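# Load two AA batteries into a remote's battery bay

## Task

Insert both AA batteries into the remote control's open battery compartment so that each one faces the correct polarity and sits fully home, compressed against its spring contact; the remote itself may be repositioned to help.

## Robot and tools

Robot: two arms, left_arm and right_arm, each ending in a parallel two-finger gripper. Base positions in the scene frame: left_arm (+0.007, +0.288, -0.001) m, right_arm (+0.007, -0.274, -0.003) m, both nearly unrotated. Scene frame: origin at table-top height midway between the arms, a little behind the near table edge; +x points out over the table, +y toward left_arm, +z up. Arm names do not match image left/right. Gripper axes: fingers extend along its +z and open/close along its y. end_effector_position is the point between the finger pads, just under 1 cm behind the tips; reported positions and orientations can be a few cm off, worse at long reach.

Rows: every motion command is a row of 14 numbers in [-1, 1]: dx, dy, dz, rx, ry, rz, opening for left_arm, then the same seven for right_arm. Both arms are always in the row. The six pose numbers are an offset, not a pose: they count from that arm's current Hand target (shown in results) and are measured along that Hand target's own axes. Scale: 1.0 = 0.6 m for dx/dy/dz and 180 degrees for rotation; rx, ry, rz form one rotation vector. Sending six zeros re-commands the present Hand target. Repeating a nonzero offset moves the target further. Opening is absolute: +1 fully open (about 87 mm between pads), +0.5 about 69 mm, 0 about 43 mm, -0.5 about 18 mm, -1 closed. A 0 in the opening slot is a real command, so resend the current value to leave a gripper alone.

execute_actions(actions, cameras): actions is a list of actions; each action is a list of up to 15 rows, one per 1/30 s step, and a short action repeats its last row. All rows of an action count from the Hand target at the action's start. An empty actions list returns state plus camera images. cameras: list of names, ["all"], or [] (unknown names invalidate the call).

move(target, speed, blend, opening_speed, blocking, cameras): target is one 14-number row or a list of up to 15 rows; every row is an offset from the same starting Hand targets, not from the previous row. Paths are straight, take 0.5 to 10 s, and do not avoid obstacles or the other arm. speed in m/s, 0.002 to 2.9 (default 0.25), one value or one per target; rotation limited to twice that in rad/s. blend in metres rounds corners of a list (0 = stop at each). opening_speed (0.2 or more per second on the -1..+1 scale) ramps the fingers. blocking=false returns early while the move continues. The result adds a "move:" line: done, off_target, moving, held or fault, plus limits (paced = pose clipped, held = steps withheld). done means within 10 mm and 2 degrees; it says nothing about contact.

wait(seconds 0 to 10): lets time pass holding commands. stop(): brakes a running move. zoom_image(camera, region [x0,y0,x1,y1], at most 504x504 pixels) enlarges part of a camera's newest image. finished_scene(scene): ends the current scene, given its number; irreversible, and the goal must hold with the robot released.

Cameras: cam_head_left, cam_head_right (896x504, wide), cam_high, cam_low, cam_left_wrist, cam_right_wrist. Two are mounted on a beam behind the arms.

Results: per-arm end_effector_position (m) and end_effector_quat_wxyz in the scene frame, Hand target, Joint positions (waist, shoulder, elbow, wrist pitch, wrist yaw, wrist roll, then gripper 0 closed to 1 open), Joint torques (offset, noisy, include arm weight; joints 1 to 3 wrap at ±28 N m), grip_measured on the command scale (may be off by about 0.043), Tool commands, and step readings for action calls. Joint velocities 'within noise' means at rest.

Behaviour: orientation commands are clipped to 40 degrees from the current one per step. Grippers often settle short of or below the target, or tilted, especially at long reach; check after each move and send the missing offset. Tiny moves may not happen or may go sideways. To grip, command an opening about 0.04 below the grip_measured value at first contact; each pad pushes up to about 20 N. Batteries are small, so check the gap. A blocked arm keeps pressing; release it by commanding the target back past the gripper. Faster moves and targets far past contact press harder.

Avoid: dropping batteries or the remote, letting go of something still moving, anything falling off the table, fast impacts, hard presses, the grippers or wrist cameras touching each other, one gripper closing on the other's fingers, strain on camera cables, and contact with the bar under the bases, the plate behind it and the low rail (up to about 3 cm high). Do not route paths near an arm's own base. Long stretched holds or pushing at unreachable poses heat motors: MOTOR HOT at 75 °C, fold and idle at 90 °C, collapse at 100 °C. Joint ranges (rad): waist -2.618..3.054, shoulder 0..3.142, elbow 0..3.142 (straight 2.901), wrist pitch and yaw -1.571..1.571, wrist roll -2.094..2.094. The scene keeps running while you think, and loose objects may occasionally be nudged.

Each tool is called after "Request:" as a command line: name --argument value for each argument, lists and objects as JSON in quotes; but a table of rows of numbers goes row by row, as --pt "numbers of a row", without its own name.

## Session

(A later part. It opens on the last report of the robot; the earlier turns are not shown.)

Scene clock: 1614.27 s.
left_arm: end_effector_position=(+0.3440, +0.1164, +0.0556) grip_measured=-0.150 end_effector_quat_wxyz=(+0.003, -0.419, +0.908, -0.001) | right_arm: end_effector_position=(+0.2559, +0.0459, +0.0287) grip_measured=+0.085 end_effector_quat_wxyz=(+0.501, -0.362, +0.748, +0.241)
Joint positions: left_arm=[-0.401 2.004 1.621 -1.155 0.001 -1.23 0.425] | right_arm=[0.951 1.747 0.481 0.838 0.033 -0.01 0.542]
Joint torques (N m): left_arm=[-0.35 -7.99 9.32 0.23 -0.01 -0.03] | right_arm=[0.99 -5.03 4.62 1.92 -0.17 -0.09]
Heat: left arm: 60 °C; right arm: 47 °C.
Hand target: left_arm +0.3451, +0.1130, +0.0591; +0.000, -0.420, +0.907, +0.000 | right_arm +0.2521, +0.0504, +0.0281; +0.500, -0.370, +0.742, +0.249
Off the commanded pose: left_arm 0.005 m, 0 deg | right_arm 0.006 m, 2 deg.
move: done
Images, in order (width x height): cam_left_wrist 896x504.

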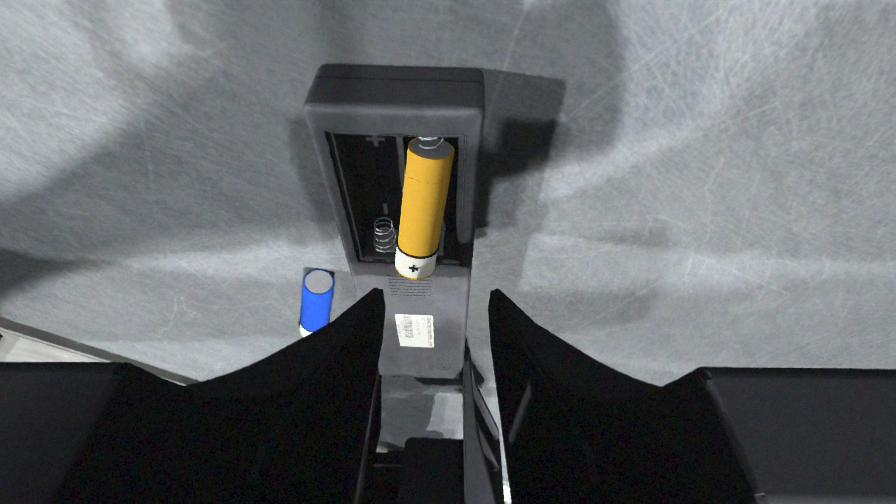

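Request:
move --pt "0.0 0.0 0.0443 0 0 0 -0.15 0 0 0 0 0 0 0.0" --pt "0.0 0.0 0.0443 0 0 0 -0.66 0 0 0 0 0 0 0.0" --speed 0.06 --opening_speed 0.5 --cameras '["cam_left_wrist", "cam_right_wrist"]'

Request:
zoom_image --camera "cam_left_wrist" --region '[320, 80, 560, 350]'

Request:
zoom_image --camera "cam_right_wrist" --region '[360, 0, 560, 110]'

Scene clock: 1625.50 s.
left_arm: end_effector_position=(+0.3457, +0.1159, +0.0376) grip_measured=-0.604 end_effector_quat_wxyz=(+0.001, -0.419, +0.908, +0.000) | right_arm: end_effector_position=(+0.2564, +0.0454, +0.0287) grip_measured=+0.085 end_effector_quat_wxyz=(+0.502, -0.361, +0.749, +0.240)
Joint positions: left_arm=[-0.401 2.029 1.585 -1.098 0.001 -1.231 0.198] | right_arm=[0.951 1.747 0.481 0.838 0.037 -0.01 0.542]
Joint torques (N m): left_arm=[-0.32 -8.38 5.37 0.64 -0.03 -0.04] | right_arm=[1.01 -5.04 4.62 1.93 -0.22 -0.09]
Heat: left arm: 60 °C; right arm: 47 °C.
Hand target: left_arm +0.3451, +0.1130, +0.0324; +0.000, -0.420, +0.907, +0.000 | right_arm +0.2522, +0.0504, +0.0281; +0.500, -0.370, +0.742, +0.249
Off the commanded pose: left_arm 0.006 m, 0 deg | right_arm 0.007 m, 2 deg.
move: done
Images, in order (width x height): cam_left_wrist 896x504, cam_right_wrist 896x504.

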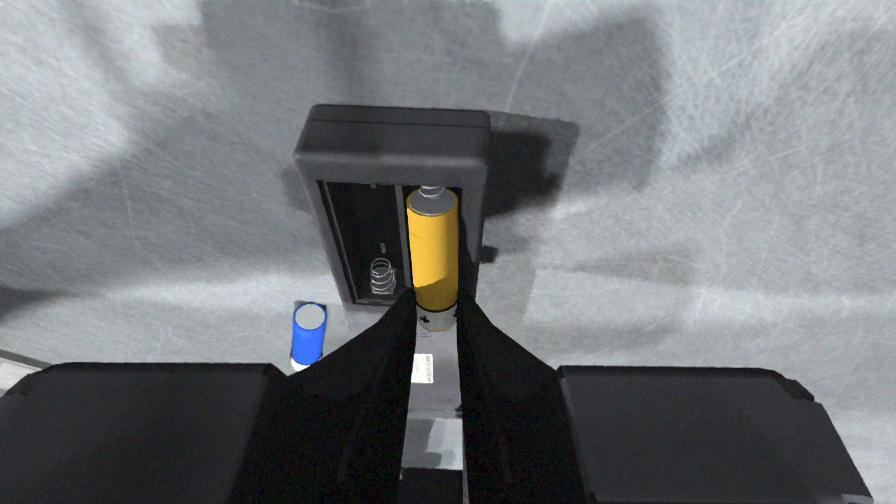

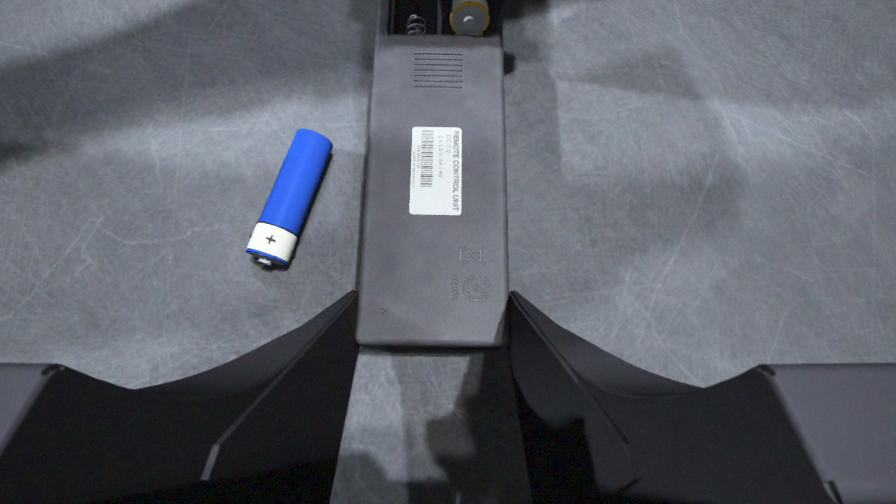

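Scaled by 1.867 from the camera's 896x504 image, which has a finer 1280x720 frame.

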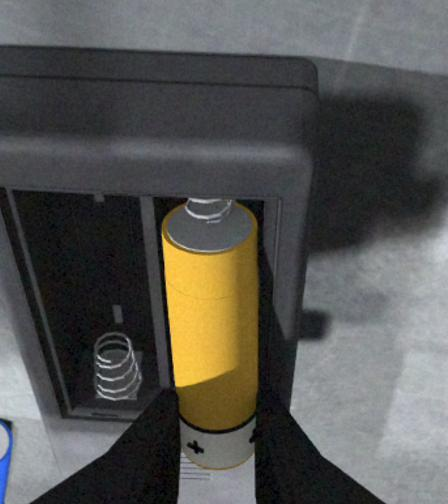

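Scaled by 2.520 from the camera's 896x504 image, which has a finer 1280x720 frame.

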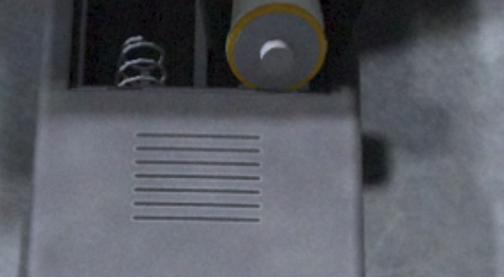

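Request:
move --pt "-0.02 0.0 -0.002 0 0 0 -0.68 0 0 0 0 0 0 0.0" --pt "-0.022 0.0 0.012 0 0 0 -0.68 0 0 0 0 0 0 0.0" --speed 0.05 --cameras '["cam_left_wrist", "cam_right_wrist"]'

Request:
zoom_image --camera "cam_left_wrist" --region '[320, 80, 560, 350]'

Request:
zoom_image --camera "cam_right_wrist" --region '[360, 0, 560, 110]'

Scene clock: 1632.17 s.
left_arm: end_effector_position=(+0.3457, +0.1176, +0.0365) grip_measured=-0.604 end_effector_quat_wxyz=(-0.008, -0.419, +0.908, -0.005) | right_arm: end_effector_position=(+0.2565, +0.0454, +0.0288) grip_measured=+0.085 end_effector_quat_wxyz=(+0.502, -0.361, +0.749, +0.240)
Joint positions: left_arm=[-0.388 2.034 1.585 -1.099 0.021 -1.217 0.198] | right_arm=[0.951 1.747 0.481 0.838 0.037 -0.01 0.542]
Joint torques (N m): left_arm=[1.44 -7.09 5.97 0.81 -0.21 0.12] | right_arm=[1.01 -5.04 4.63 1.92 -0.21 -0.09]
Heat: left arm: 61 °C; right arm: 47 °C.
Hand target: left_arm +0.3536, +0.1230, +0.0253; +0.000, -0.420, +0.907, +0.000 | right_arm +0.2522, +0.0503, +0.0280; +0.500, -0.370, +0.742, +0.249
Off the commanded pose: left_arm 0.015 m, 1 deg | right_arm 0.007 m, 2 deg.
move: off_target (left_arm)
Images, in order (width x height): cam_left_wrist 896x504, cam_right_wrist 896x504.

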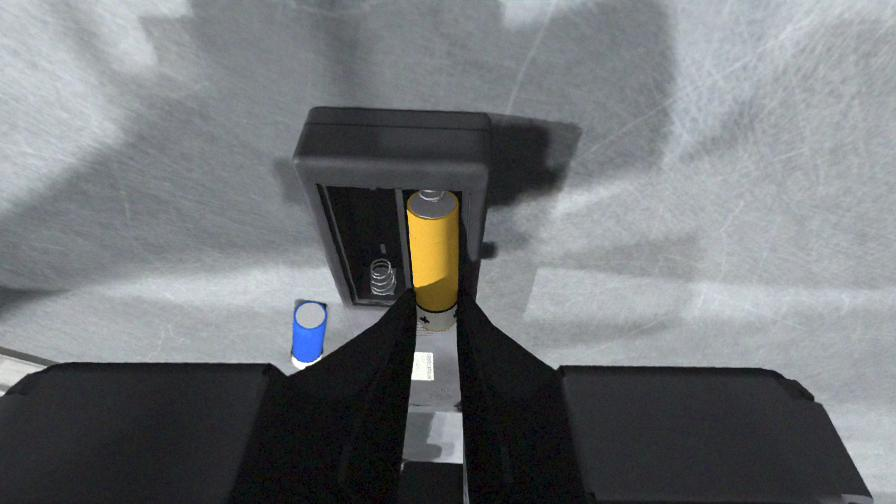

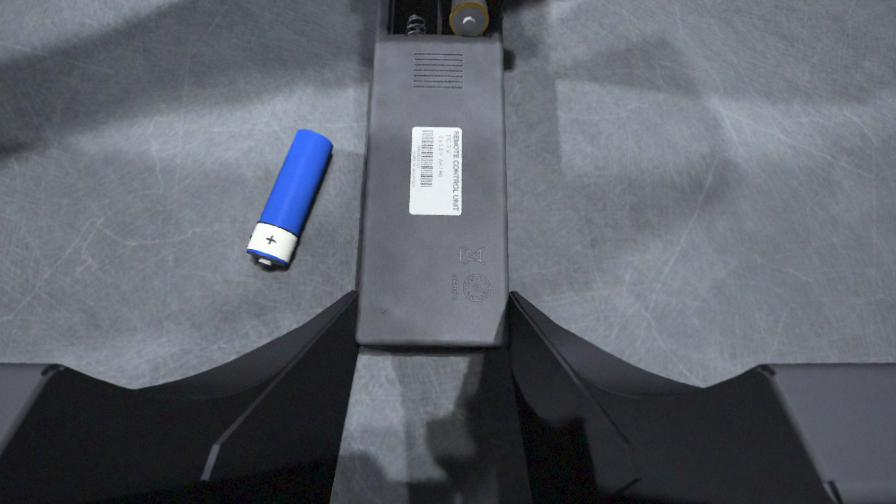

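Scaled by 1.867 from the camera's 896x504 image, which has a finer 1280x720 frame.

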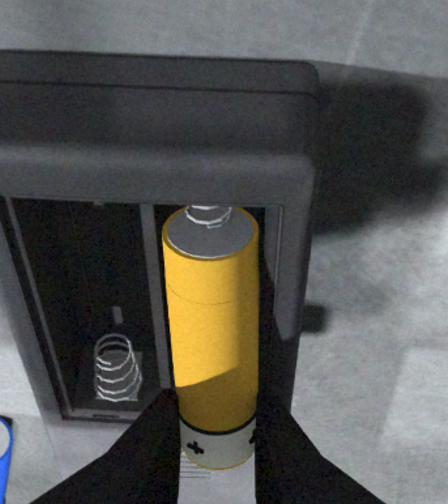

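Scaled by 2.520 from the camera's 896x504 image, which has a finer 1280x720 frame.

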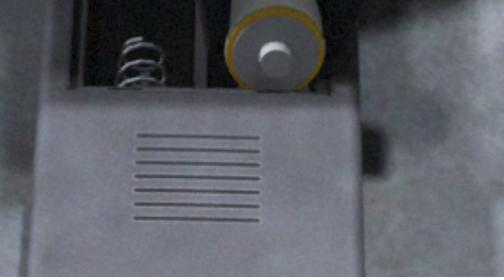

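Request:
move --pt "-0.025 0.0 0.002 0 0.0 0 -0.68 0 0 0 0 0 0 0.0" --speed 0.05 --cameras '["cam_left_wrist", "cam_right_wrist"]'

Request:
zoom_image --camera "cam_left_wrist" --region '[320, 80, 560, 350]'

Request:
zoom_image --camera "cam_right_wrist" --region '[360, 0, 560, 110]'

Scene clock: 1641.17 s.
left_arm: end_effector_position=(+0.3463, +0.1189, +0.0354) grip_measured=-0.604 end_effector_quat_wxyz=(-0.028, -0.415, +0.909, -0.018) | right_arm: end_effector_position=(+0.2565, +0.0454, +0.0288) grip_measured=+0.085 end_effector_quat_wxyz=(+0.502, -0.361, +0.749, +0.240)
Joint positions: left_arm=[-0.363 2.048 1.593 -1.103 0.069 -1.184 0.198] | right_arm=[0.951 1.747 0.481 0.838 0.037 -0.01 0.542]
Joint torques (N m): left_arm=[2.44 -6.63 8.02 0.76 -0.67 0.14] | right_arm=[0.98 -5.04 4.59 1.92 -0.22 -0.08]
Heat: left arm: 61 °C; right arm: 47 °C.
Hand target: left_arm +0.3634, +0.1344, +0.0241; +0.000, -0.420, +0.907, +0.000 | right_arm +0.2522, +0.0503, +0.0280; +0.500, -0.370, +0.742, +0.249
Off the commanded pose: left_arm 0.026 m, 4 deg | right_arm 0.007 m, 2 deg.
move: off_target (left_arm)
Images, in order (width x height): cam_left_wrist 896x504, cam_right_wrist 896x504.

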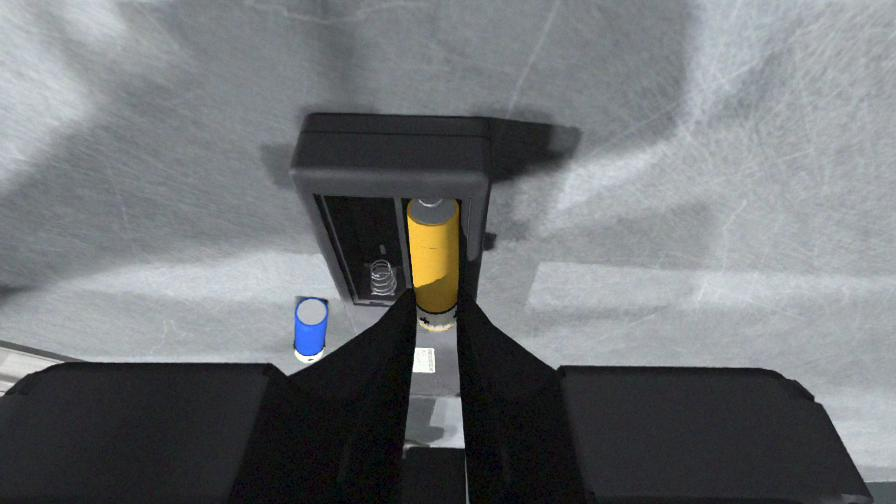

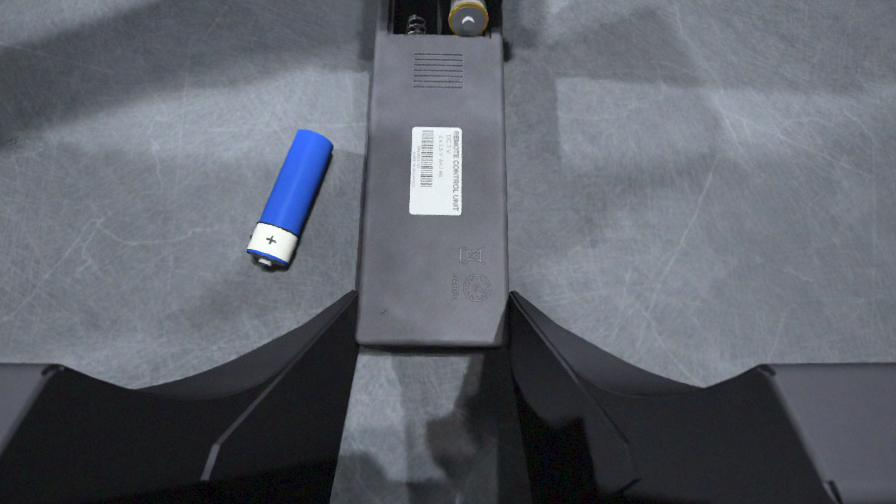

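Scaled by 1.867 from the camera's 896x504 image, which has a finer 1280x720 frame.

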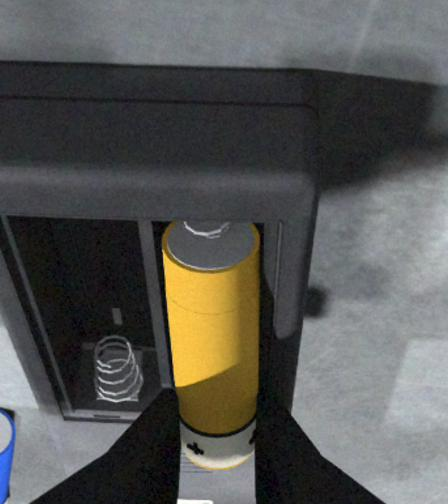

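Scaled by 2.520 from the camera's 896x504 image, which has a finer 1280x720 frame.

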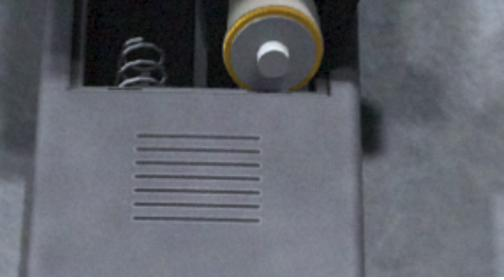

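Request:
move --pt "-0.006 0.0 -0.024 0 0.0 0 -0.68 0 0 0 0 0 0 0.0" --speed 0.05 --cameras '["cam_left_wrist", "cam_right_wrist"]'

Request:
zoom_image --camera "cam_left_wrist" --region '[320, 80, 560, 350]'

Request:
zoom_image --camera "cam_right_wrist" --region '[360, 0, 560, 110]'

Scene clock: 1646.70 s.
left_arm: end_effector_position=(+0.3453, +0.1214, +0.0385) grip_measured=-0.604 end_effector_quat_wxyz=(-0.036, -0.413, +0.910, -0.011) | right_arm: end_effector_position=(+0.2562, +0.0467, +0.0302) grip_measured=+0.085 end_effector_quat_wxyz=(+0.503, -0.361, +0.746, +0.243)
Joint positions: left_arm=[-0.358 2.06 1.621 -1.141 0.069 -1.174 0.198] | right_arm=[0.951 1.747 0.481 0.844 0.031 -0.01 0.542]
Joint torques (N m): left_arm=[2.78 -8.24 9.8 0.59 -0.66 0.11] | right_arm=[1.02 -5.03 4.62 1.86 -0.15 -0.08]
Heat: left arm: 60 °C; right arm: 47 °C.
Hand target: left_arm +0.3657, +0.1371, +0.0385; +0.000, -0.420, +0.907, +0.000 | right_arm +0.2521, +0.0504, +0.0280; +0.500, -0.370, +0.742, +0.249
Off the commanded pose: left_arm 0.026 m, 4 deg | right_arm 0.006 m, 1 deg.
move: off_target (left_arm)
Images, in order (width x height): cam_left_wrist 896x504, cam_right_wrist 896x504.

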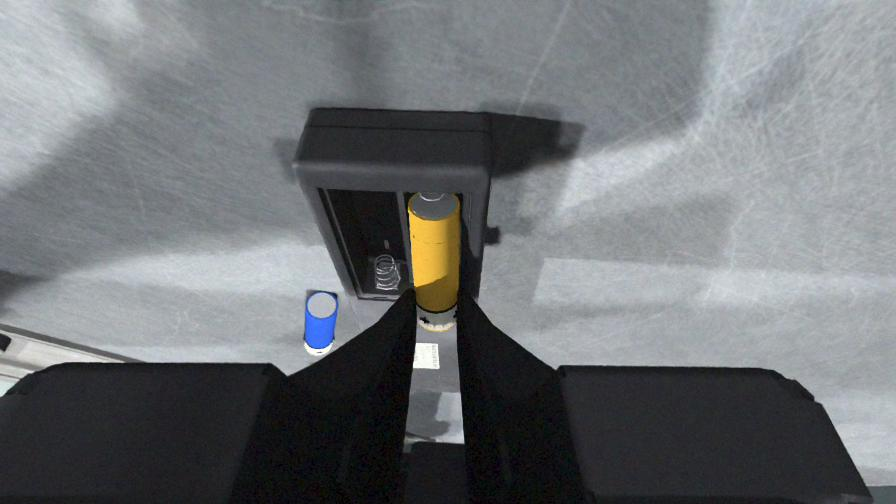

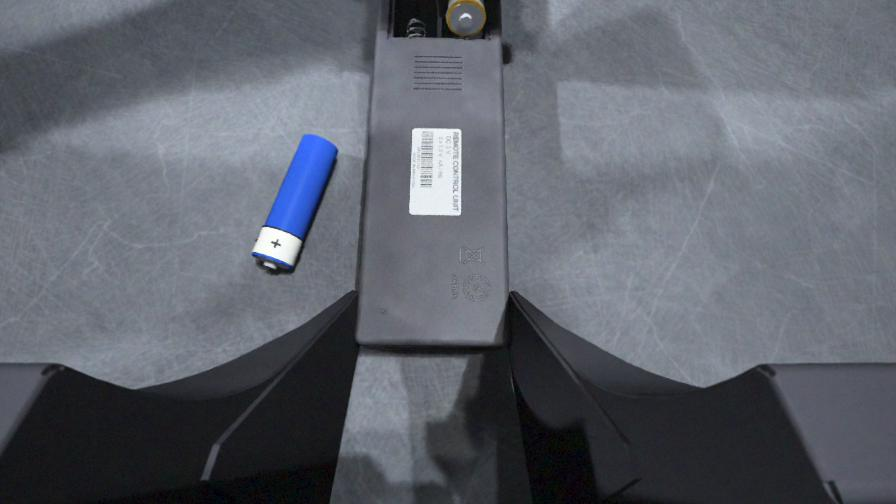

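Scaled by 1.867 from the camera's 896x504 image, which has a finer 1280x720 frame.

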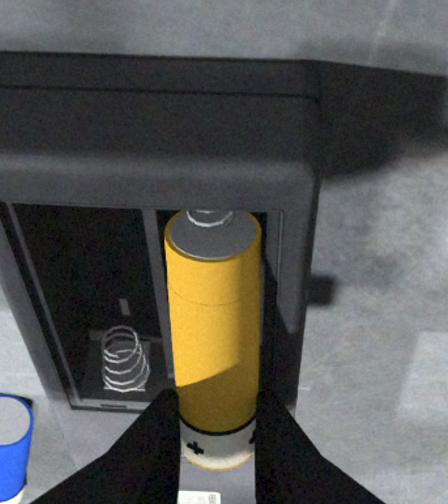

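Scaled by 2.520 from the camera's 896x504 image, which has a finer 1280x720 frame.

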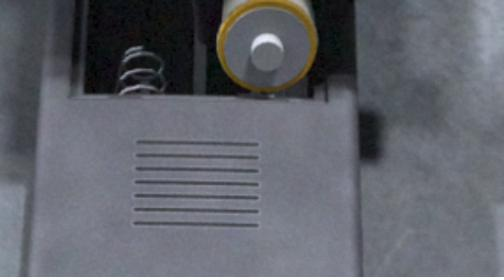

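Request:
move --pt "-0.012 0.0 0.0 0 -0.01 0 -0.68 0 0 0 0 0 0 0.0" --pt "-0.012 0.0 0.024 0 -0.03 0 -0.68 0 0 0 0 0 0 0.0" --speed 0.1 --cameras '["cam_left_wrist", "cam_right_wrist"]'

Request:
zoom_image --camera "cam_left_wrist" --region '[320, 80, 560, 350]'

Request:
zoom_image --camera "cam_right_wrist" --region '[360, 0, 560, 110]'

Scene clock: 1652.87 s.
left_arm: end_effector_position=(+0.3453, +0.1233, +0.0352) grip_measured=-0.604 end_effector_quat_wxyz=(-0.023, -0.408, +0.912, +0.001) | right_arm: end_effector_position=(+0.2560, +0.0473, +0.0303) grip_measured=+0.085 end_effector_quat_wxyz=(+0.504, -0.362, +0.745, +0.245)
Joint positions: left_arm=[-0.37 2.06 1.615 -1.134 0.033 -1.176 0.198] | right_arm=[0.951 1.749 0.481 0.848 0.028 -0.01 0.542]
Joint torques (N m): left_arm=[1.91 -9.06 4.81 1.27 -1.19 -0.05] | right_arm=[0.98 -5.18 4.59 1.83 -0.12 -0.08]
Heat: left arm: 60 °C; right arm: 48 °C.
Hand target: left_arm +0.3704, +0.1428, +0.0241; +0.043, -0.420, +0.906, +0.020 | right_arm +0.2521, +0.0504, +0.0280; +0.500, -0.370, +0.742, +0.249
Off the commanded pose: left_arm 0.034 m, 8 deg | right_arm 0.005 m, 1 deg.
move: off_target (left_arm)
Images, in order (width x height): cam_left_wrist 896x504, cam_right_wrist 896x504.

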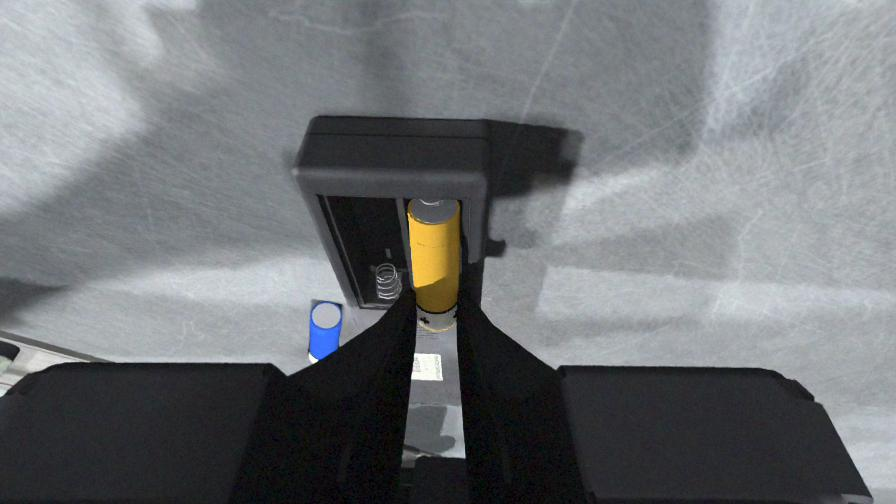

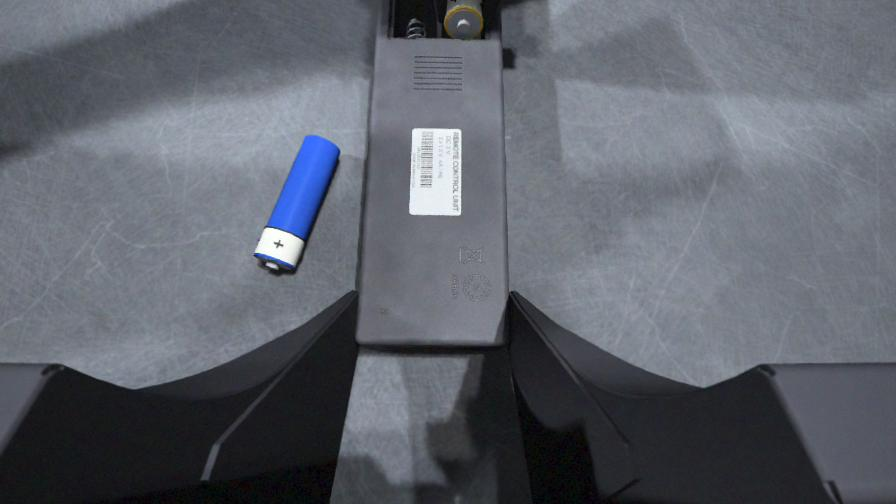

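Scaled by 1.867 from the camera's 896x504 image, which has a finer 1280x720 frame.

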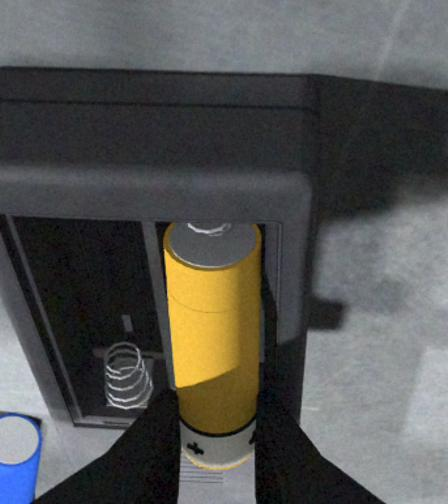

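Scaled by 2.520 from the camera's 896x504 image, which has a finer 1280x720 frame.

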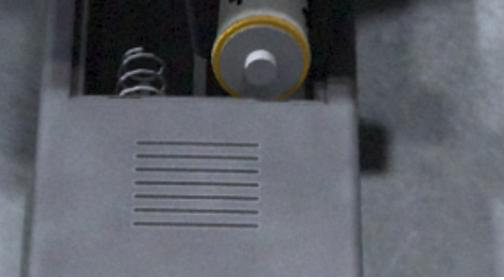

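Request:
move --pt "0.04 0.0 0.0 0 0.02 0 -0.68 0 0 0 0 0 0 0.0" --pt "0.04 0.0 0.0 0 0.02 0 -0.3 0 0 0 0 0 0 0.0" --pt "0.04 0.0 -0.05 0 0.02 0 -0.3 0 0 0 0 0 0 0.0" --pt "0.025 0.0 -0.05 0 0.02 0 -1.0 0 0 0 0 0 0 0.0" --speed 0.06 --opening_speed 1.0 --cameras '["cam_left_wrist", "cam_right_wrist", "cam_low"]'

Request:
zoom_image --camera "cam_left_wrist" --region '[320, 80, 560, 350]'

Request:
zoom_image --camera "cam_right_wrist" --region '[360, 0, 560, 110]'

Request:
zoom_image --camera "cam_low" --region '[400, 200, 560, 330]'

Scene clock: 1664.20 s.
left_arm: end_effector_position=(+0.3537, +0.1276, +0.0432) grip_measured=-0.999 end_effector_quat_wxyz=(+0.004, -0.422, +0.907, +0.009) | right_arm: end_effector_position=(+0.2568, +0.0453, +0.0286) grip_measured=+0.085 end_effector_quat_wxyz=(+0.502, -0.358, +0.749, +0.240)
Joint positions: left_arm=[-0.373 2.044 1.633 -1.139 -0.016 -1.209 0] | right_arm=[0.951 1.749 0.481 0.84 0.04 -0.006 0.542]
Joint torques (N m): left_arm=[0.64 -9.72 9.2 0.27 -0.14 0.1] | right_arm=[1.02 -5.18 4.57 1.9 -0.25 -0.11]
Heat: left arm: 61 °C; right arm: 48 °C.
Hand target: left_arm +0.3588, +0.1292, +0.0525; +0.014, -0.420, +0.907, +0.006 | right_arm +0.2521, +0.0504, +0.0280; +0.500, -0.370, +0.742, +0.249
Off the commanded pose: left_arm 0.011 m, 1 deg | right_arm 0.007 m, 2 deg.
move: off_target (left_arm); target 2's new opening was sent with left_arm's hand 0.017 m and 4 deg from that target
Images, in order (width x height): cam_low 896x504, cam_left_wrist 896x504, cam_right_wrist 896x504.

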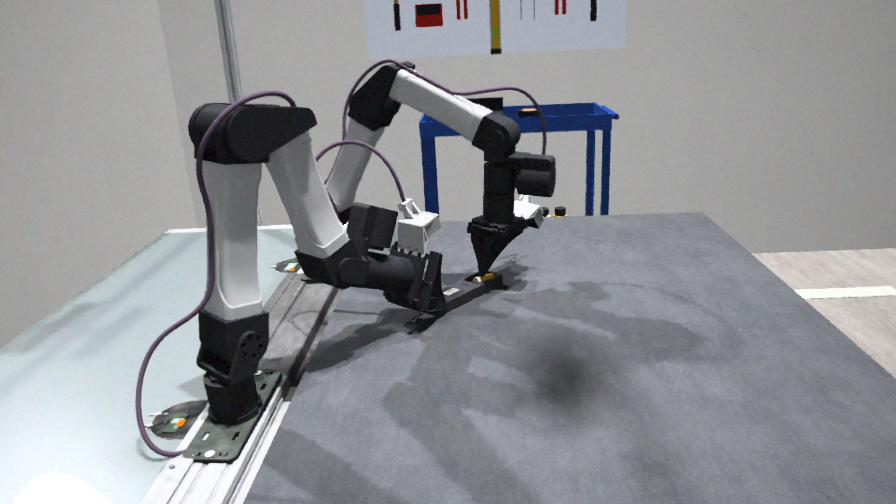

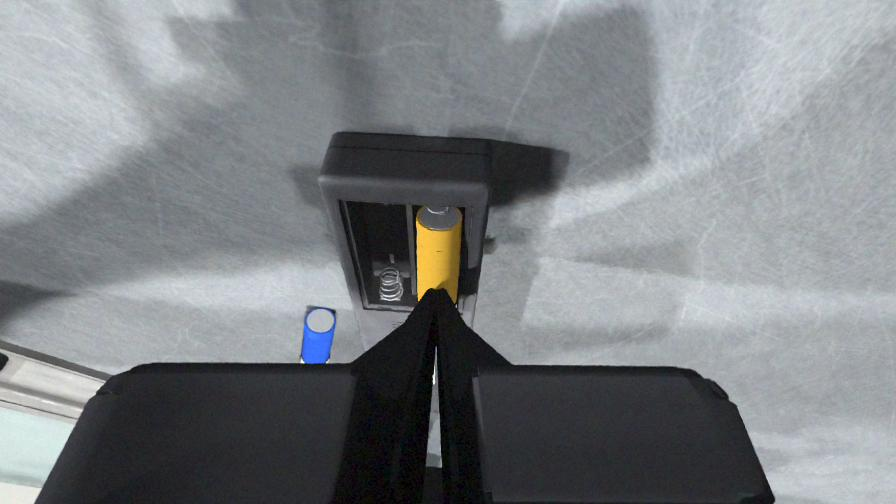

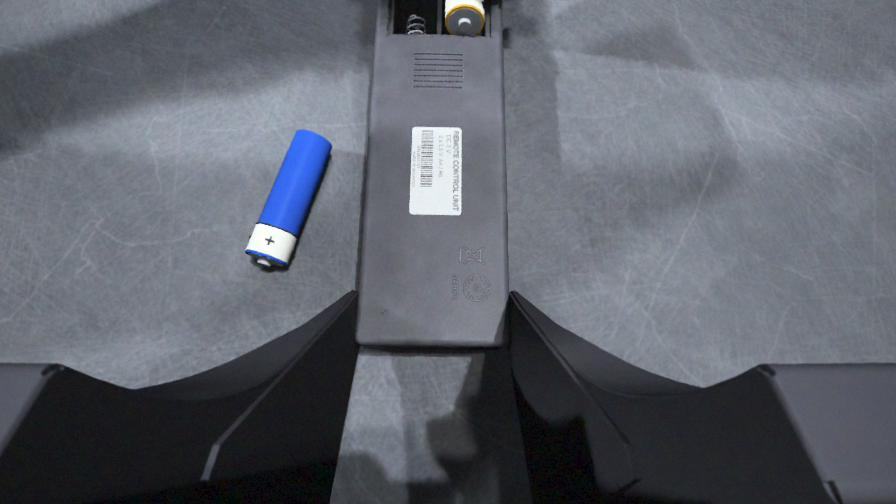

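Scaled by 1.867 from the camera's 896x504 image, which has a finer 1280x720 frame.

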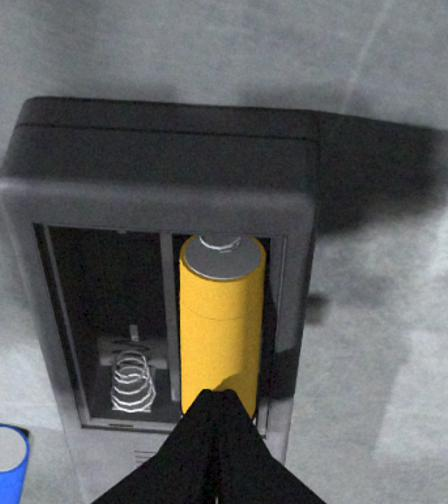

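Scaled by 2.520 from the camera's 896x504 image, which has a finer 1280x720 frame.

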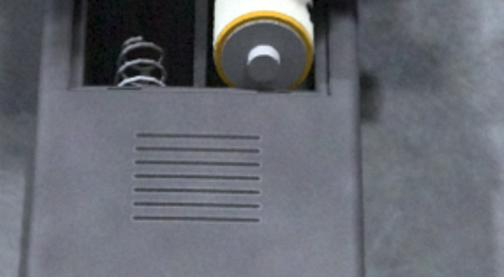

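Scaled by 3.150 from the camera's 896x504 image, which has a finer 1280x720 frame.

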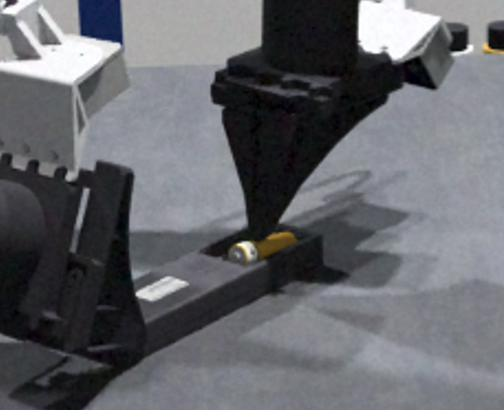

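Request:
move --pt "0.0408 0.0048 -0.0125 0 -0.01 0 -1.0 0 0 0 0 0 0 0.0" --pt "0.0408 0.0048 0.0275 0 -0.01 0 -1.0 0 0 0 0 0 0 0.0" --speed 0.06 --cameras '["cam_left_wrist", "cam_right_wrist", "cam_low"]'

Request:
zoom_image --camera "cam_left_wrist" --region '[320, 80, 560, 350]'

Request:
zoom_image --camera "cam_low" --region '[400, 200, 560, 330]'

Scene clock: 1675.57 s.
left_arm: end_effector_position=(+0.3380, +0.1112, +0.0434) grip_measured=-1.000 end_effector_quat_wxyz=(+0.020, -0.415, +0.909, +0.014) | right_arm: end_effector_position=(+0.2566, +0.0455, +0.0286) grip_measured=+0.085 end_effector_quat_wxyz=(+0.502, -0.359, +0.749, +0.240)
Joint positions: left_arm=[-0.442 1.999 1.571 -1.11 -0.047 -1.262 0] | right_arm=[0.951 1.749 0.481 0.84 0.038 -0.006 0.542]
Joint torques (N m): left_arm=[0.47 -8.59 3.58 0.95 -0.17 -0.04] | right_arm=[1.01 -5.19 4.57 1.91 -0.23 -0.11]
Heat: left arm: 61 °C; right arm: 48 °C.
Hand target: left_arm +0.3411, +0.1127, +0.0352; +0.029, -0.420, +0.907, +0.013 | right_arm +0.2521, +0.0504, +0.0280; +0.500, -0.370, +0.742, +0.249
Off the commanded pose: left_arm 0.009 m, 1 deg | right_arm 0.007 m, 2 deg.
move: done
Images, in order (width x height): cam_low 896x504, cam_left_wrist 896x504, cam_right_wrist 896x504.

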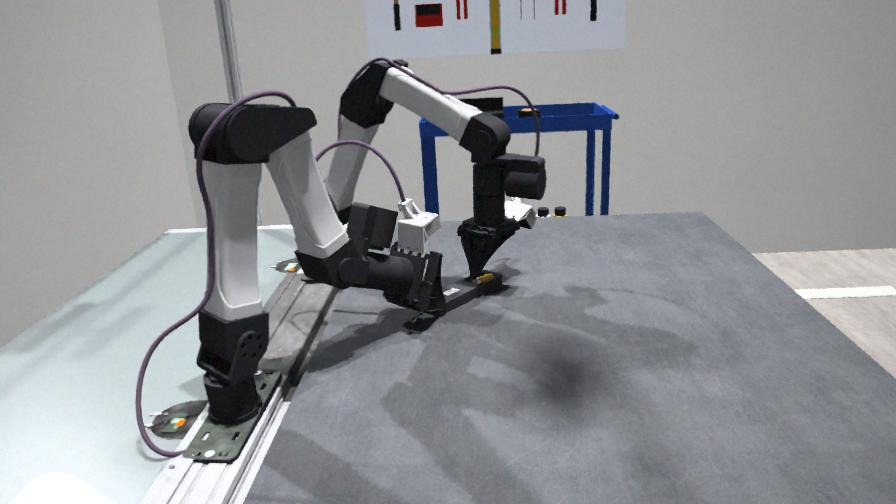

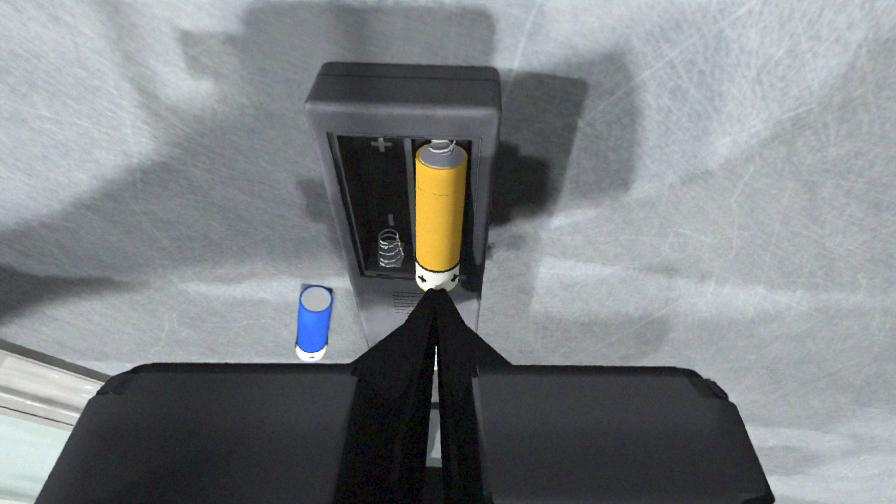

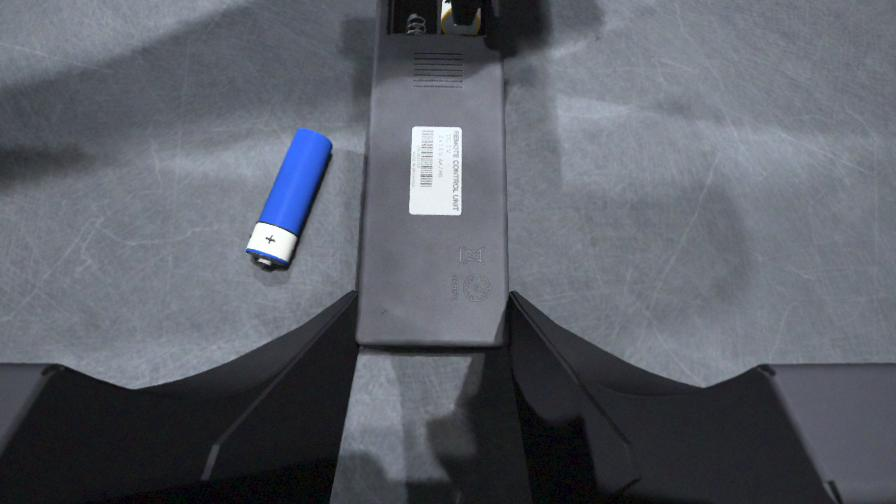

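Scaled by 1.867 from the camera's 896x504 image, which has a finer 1280x720 frame.

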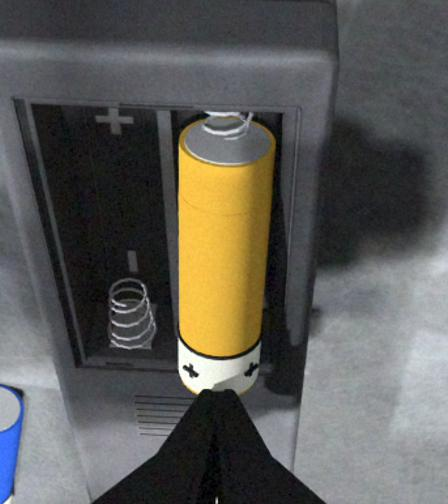

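Scaled by 3.150 from the camera's 896x504 image, which has a finer 1280x720 frame.

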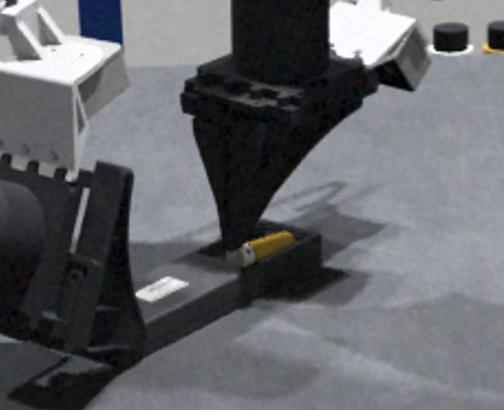

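Request:
move --pt "-0.003 0.0 0.025 0 0.0 0 -1.0 0 0 0 0 0 0 0.0" --pt "-0.025 0.0 0.025 0 0.0 0 -1.0 0 0 0 0 0 0 0.0" --speed 0.05 --cameras '["cam_left_wrist", "cam_right_wrist", "cam_low"]'

Request:
zoom_image --camera "cam_left_wrist" --region '[320, 80, 560, 350]'

Request:
zoom_image --camera "cam_low" --region '[400, 200, 560, 330]'

Request:
zoom_image --camera "cam_right_wrist" --region '[360, 0, 560, 110]'

Scene clock: 1683.63 s.
left_arm: end_effector_position=(+0.3395, +0.1140, +0.0375) grip_measured=-1.000 end_effector_quat_wxyz=(+0.011, -0.416, +0.909, -0.002) | right_arm: end_effector_position=(+0.2565, +0.0455, +0.0285) grip_measured=+0.085 end_effector_quat_wxyz=(+0.502, -0.359, +0.749, +0.240)
Joint positions: left_arm=[-0.417 1.994 1.536 -1.067 -0.01 -1.24 0] | right_arm=[0.951 1.749 0.481 0.84 0.038 -0.006 0.542]
Joint torques (N m): left_arm=[1.8 -5.98 5.81 0.98 -0.53 0.1] | right_arm=[1.01 -5.16 4.59 1.9 -0.23 -0.12]
Heat: left arm: 61 °C; right arm: 48 °C.
Hand target: left_arm +0.3514, +0.1248, +0.0213; +0.029, -0.420, +0.907, +0.013 | right_arm +0.2522, +0.0504, +0.0280; +0.500, -0.370, +0.742, +0.249
Off the commanded pose: left_arm 0.023 m, 3 deg | right_arm 0.007 m, 2 deg.
move: off_target (left_arm)
Images, in order (width x height): cam_low 896x504, cam_left_wrist 896x504, cam_right_wrist 896x504.

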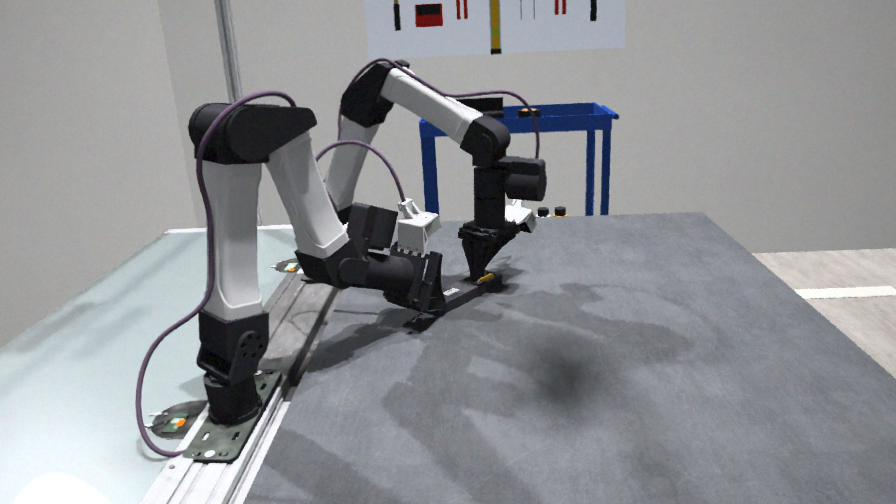

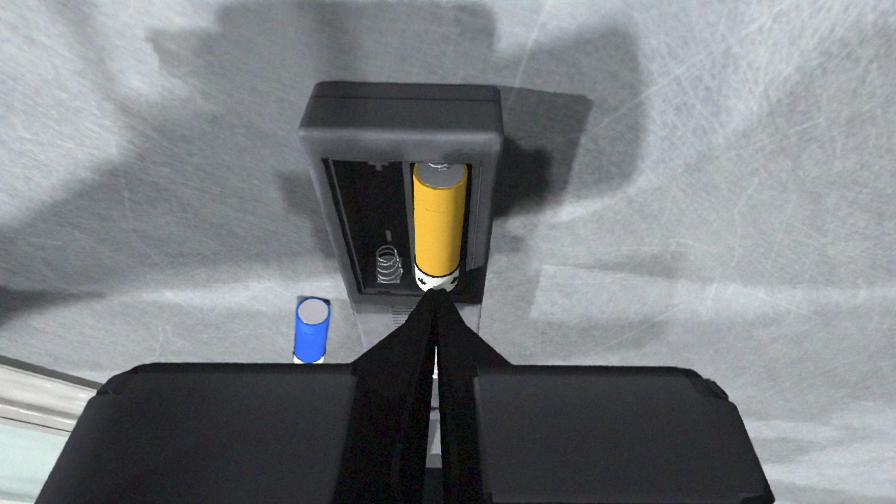

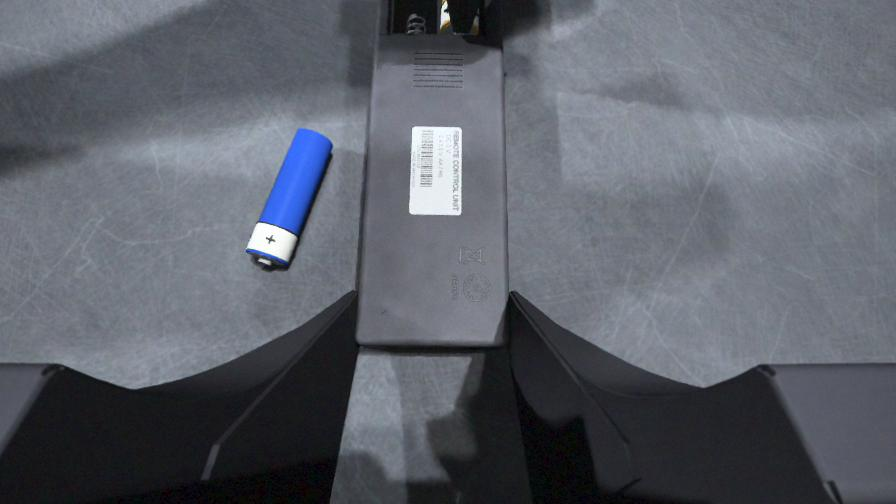

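Scaled by 1.867 from the camera's 896x504 image, which has a finer 1280x720 frame.

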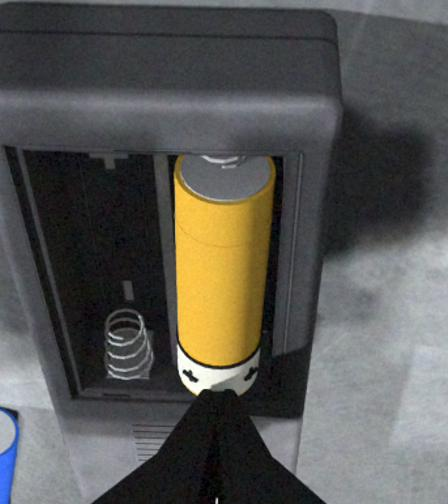

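Scaled by 3.150 from the camera's 896x504 image, which has a finer 1280x720 frame.

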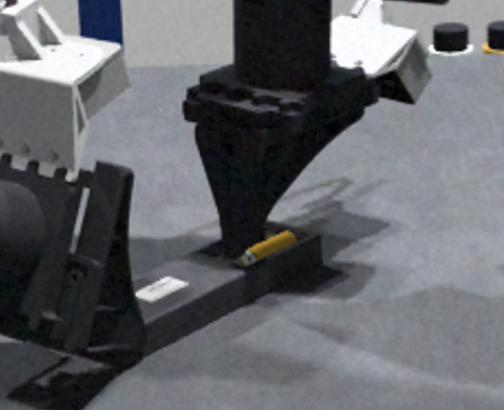

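Scaled by 2.520 from the camera's 896x504 image, which has a finer 1280x720 frame.

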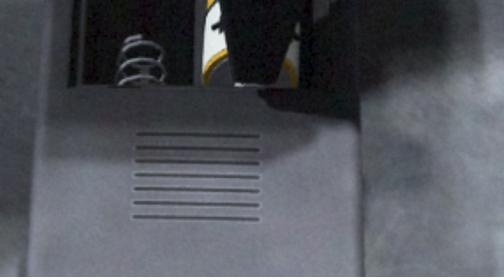

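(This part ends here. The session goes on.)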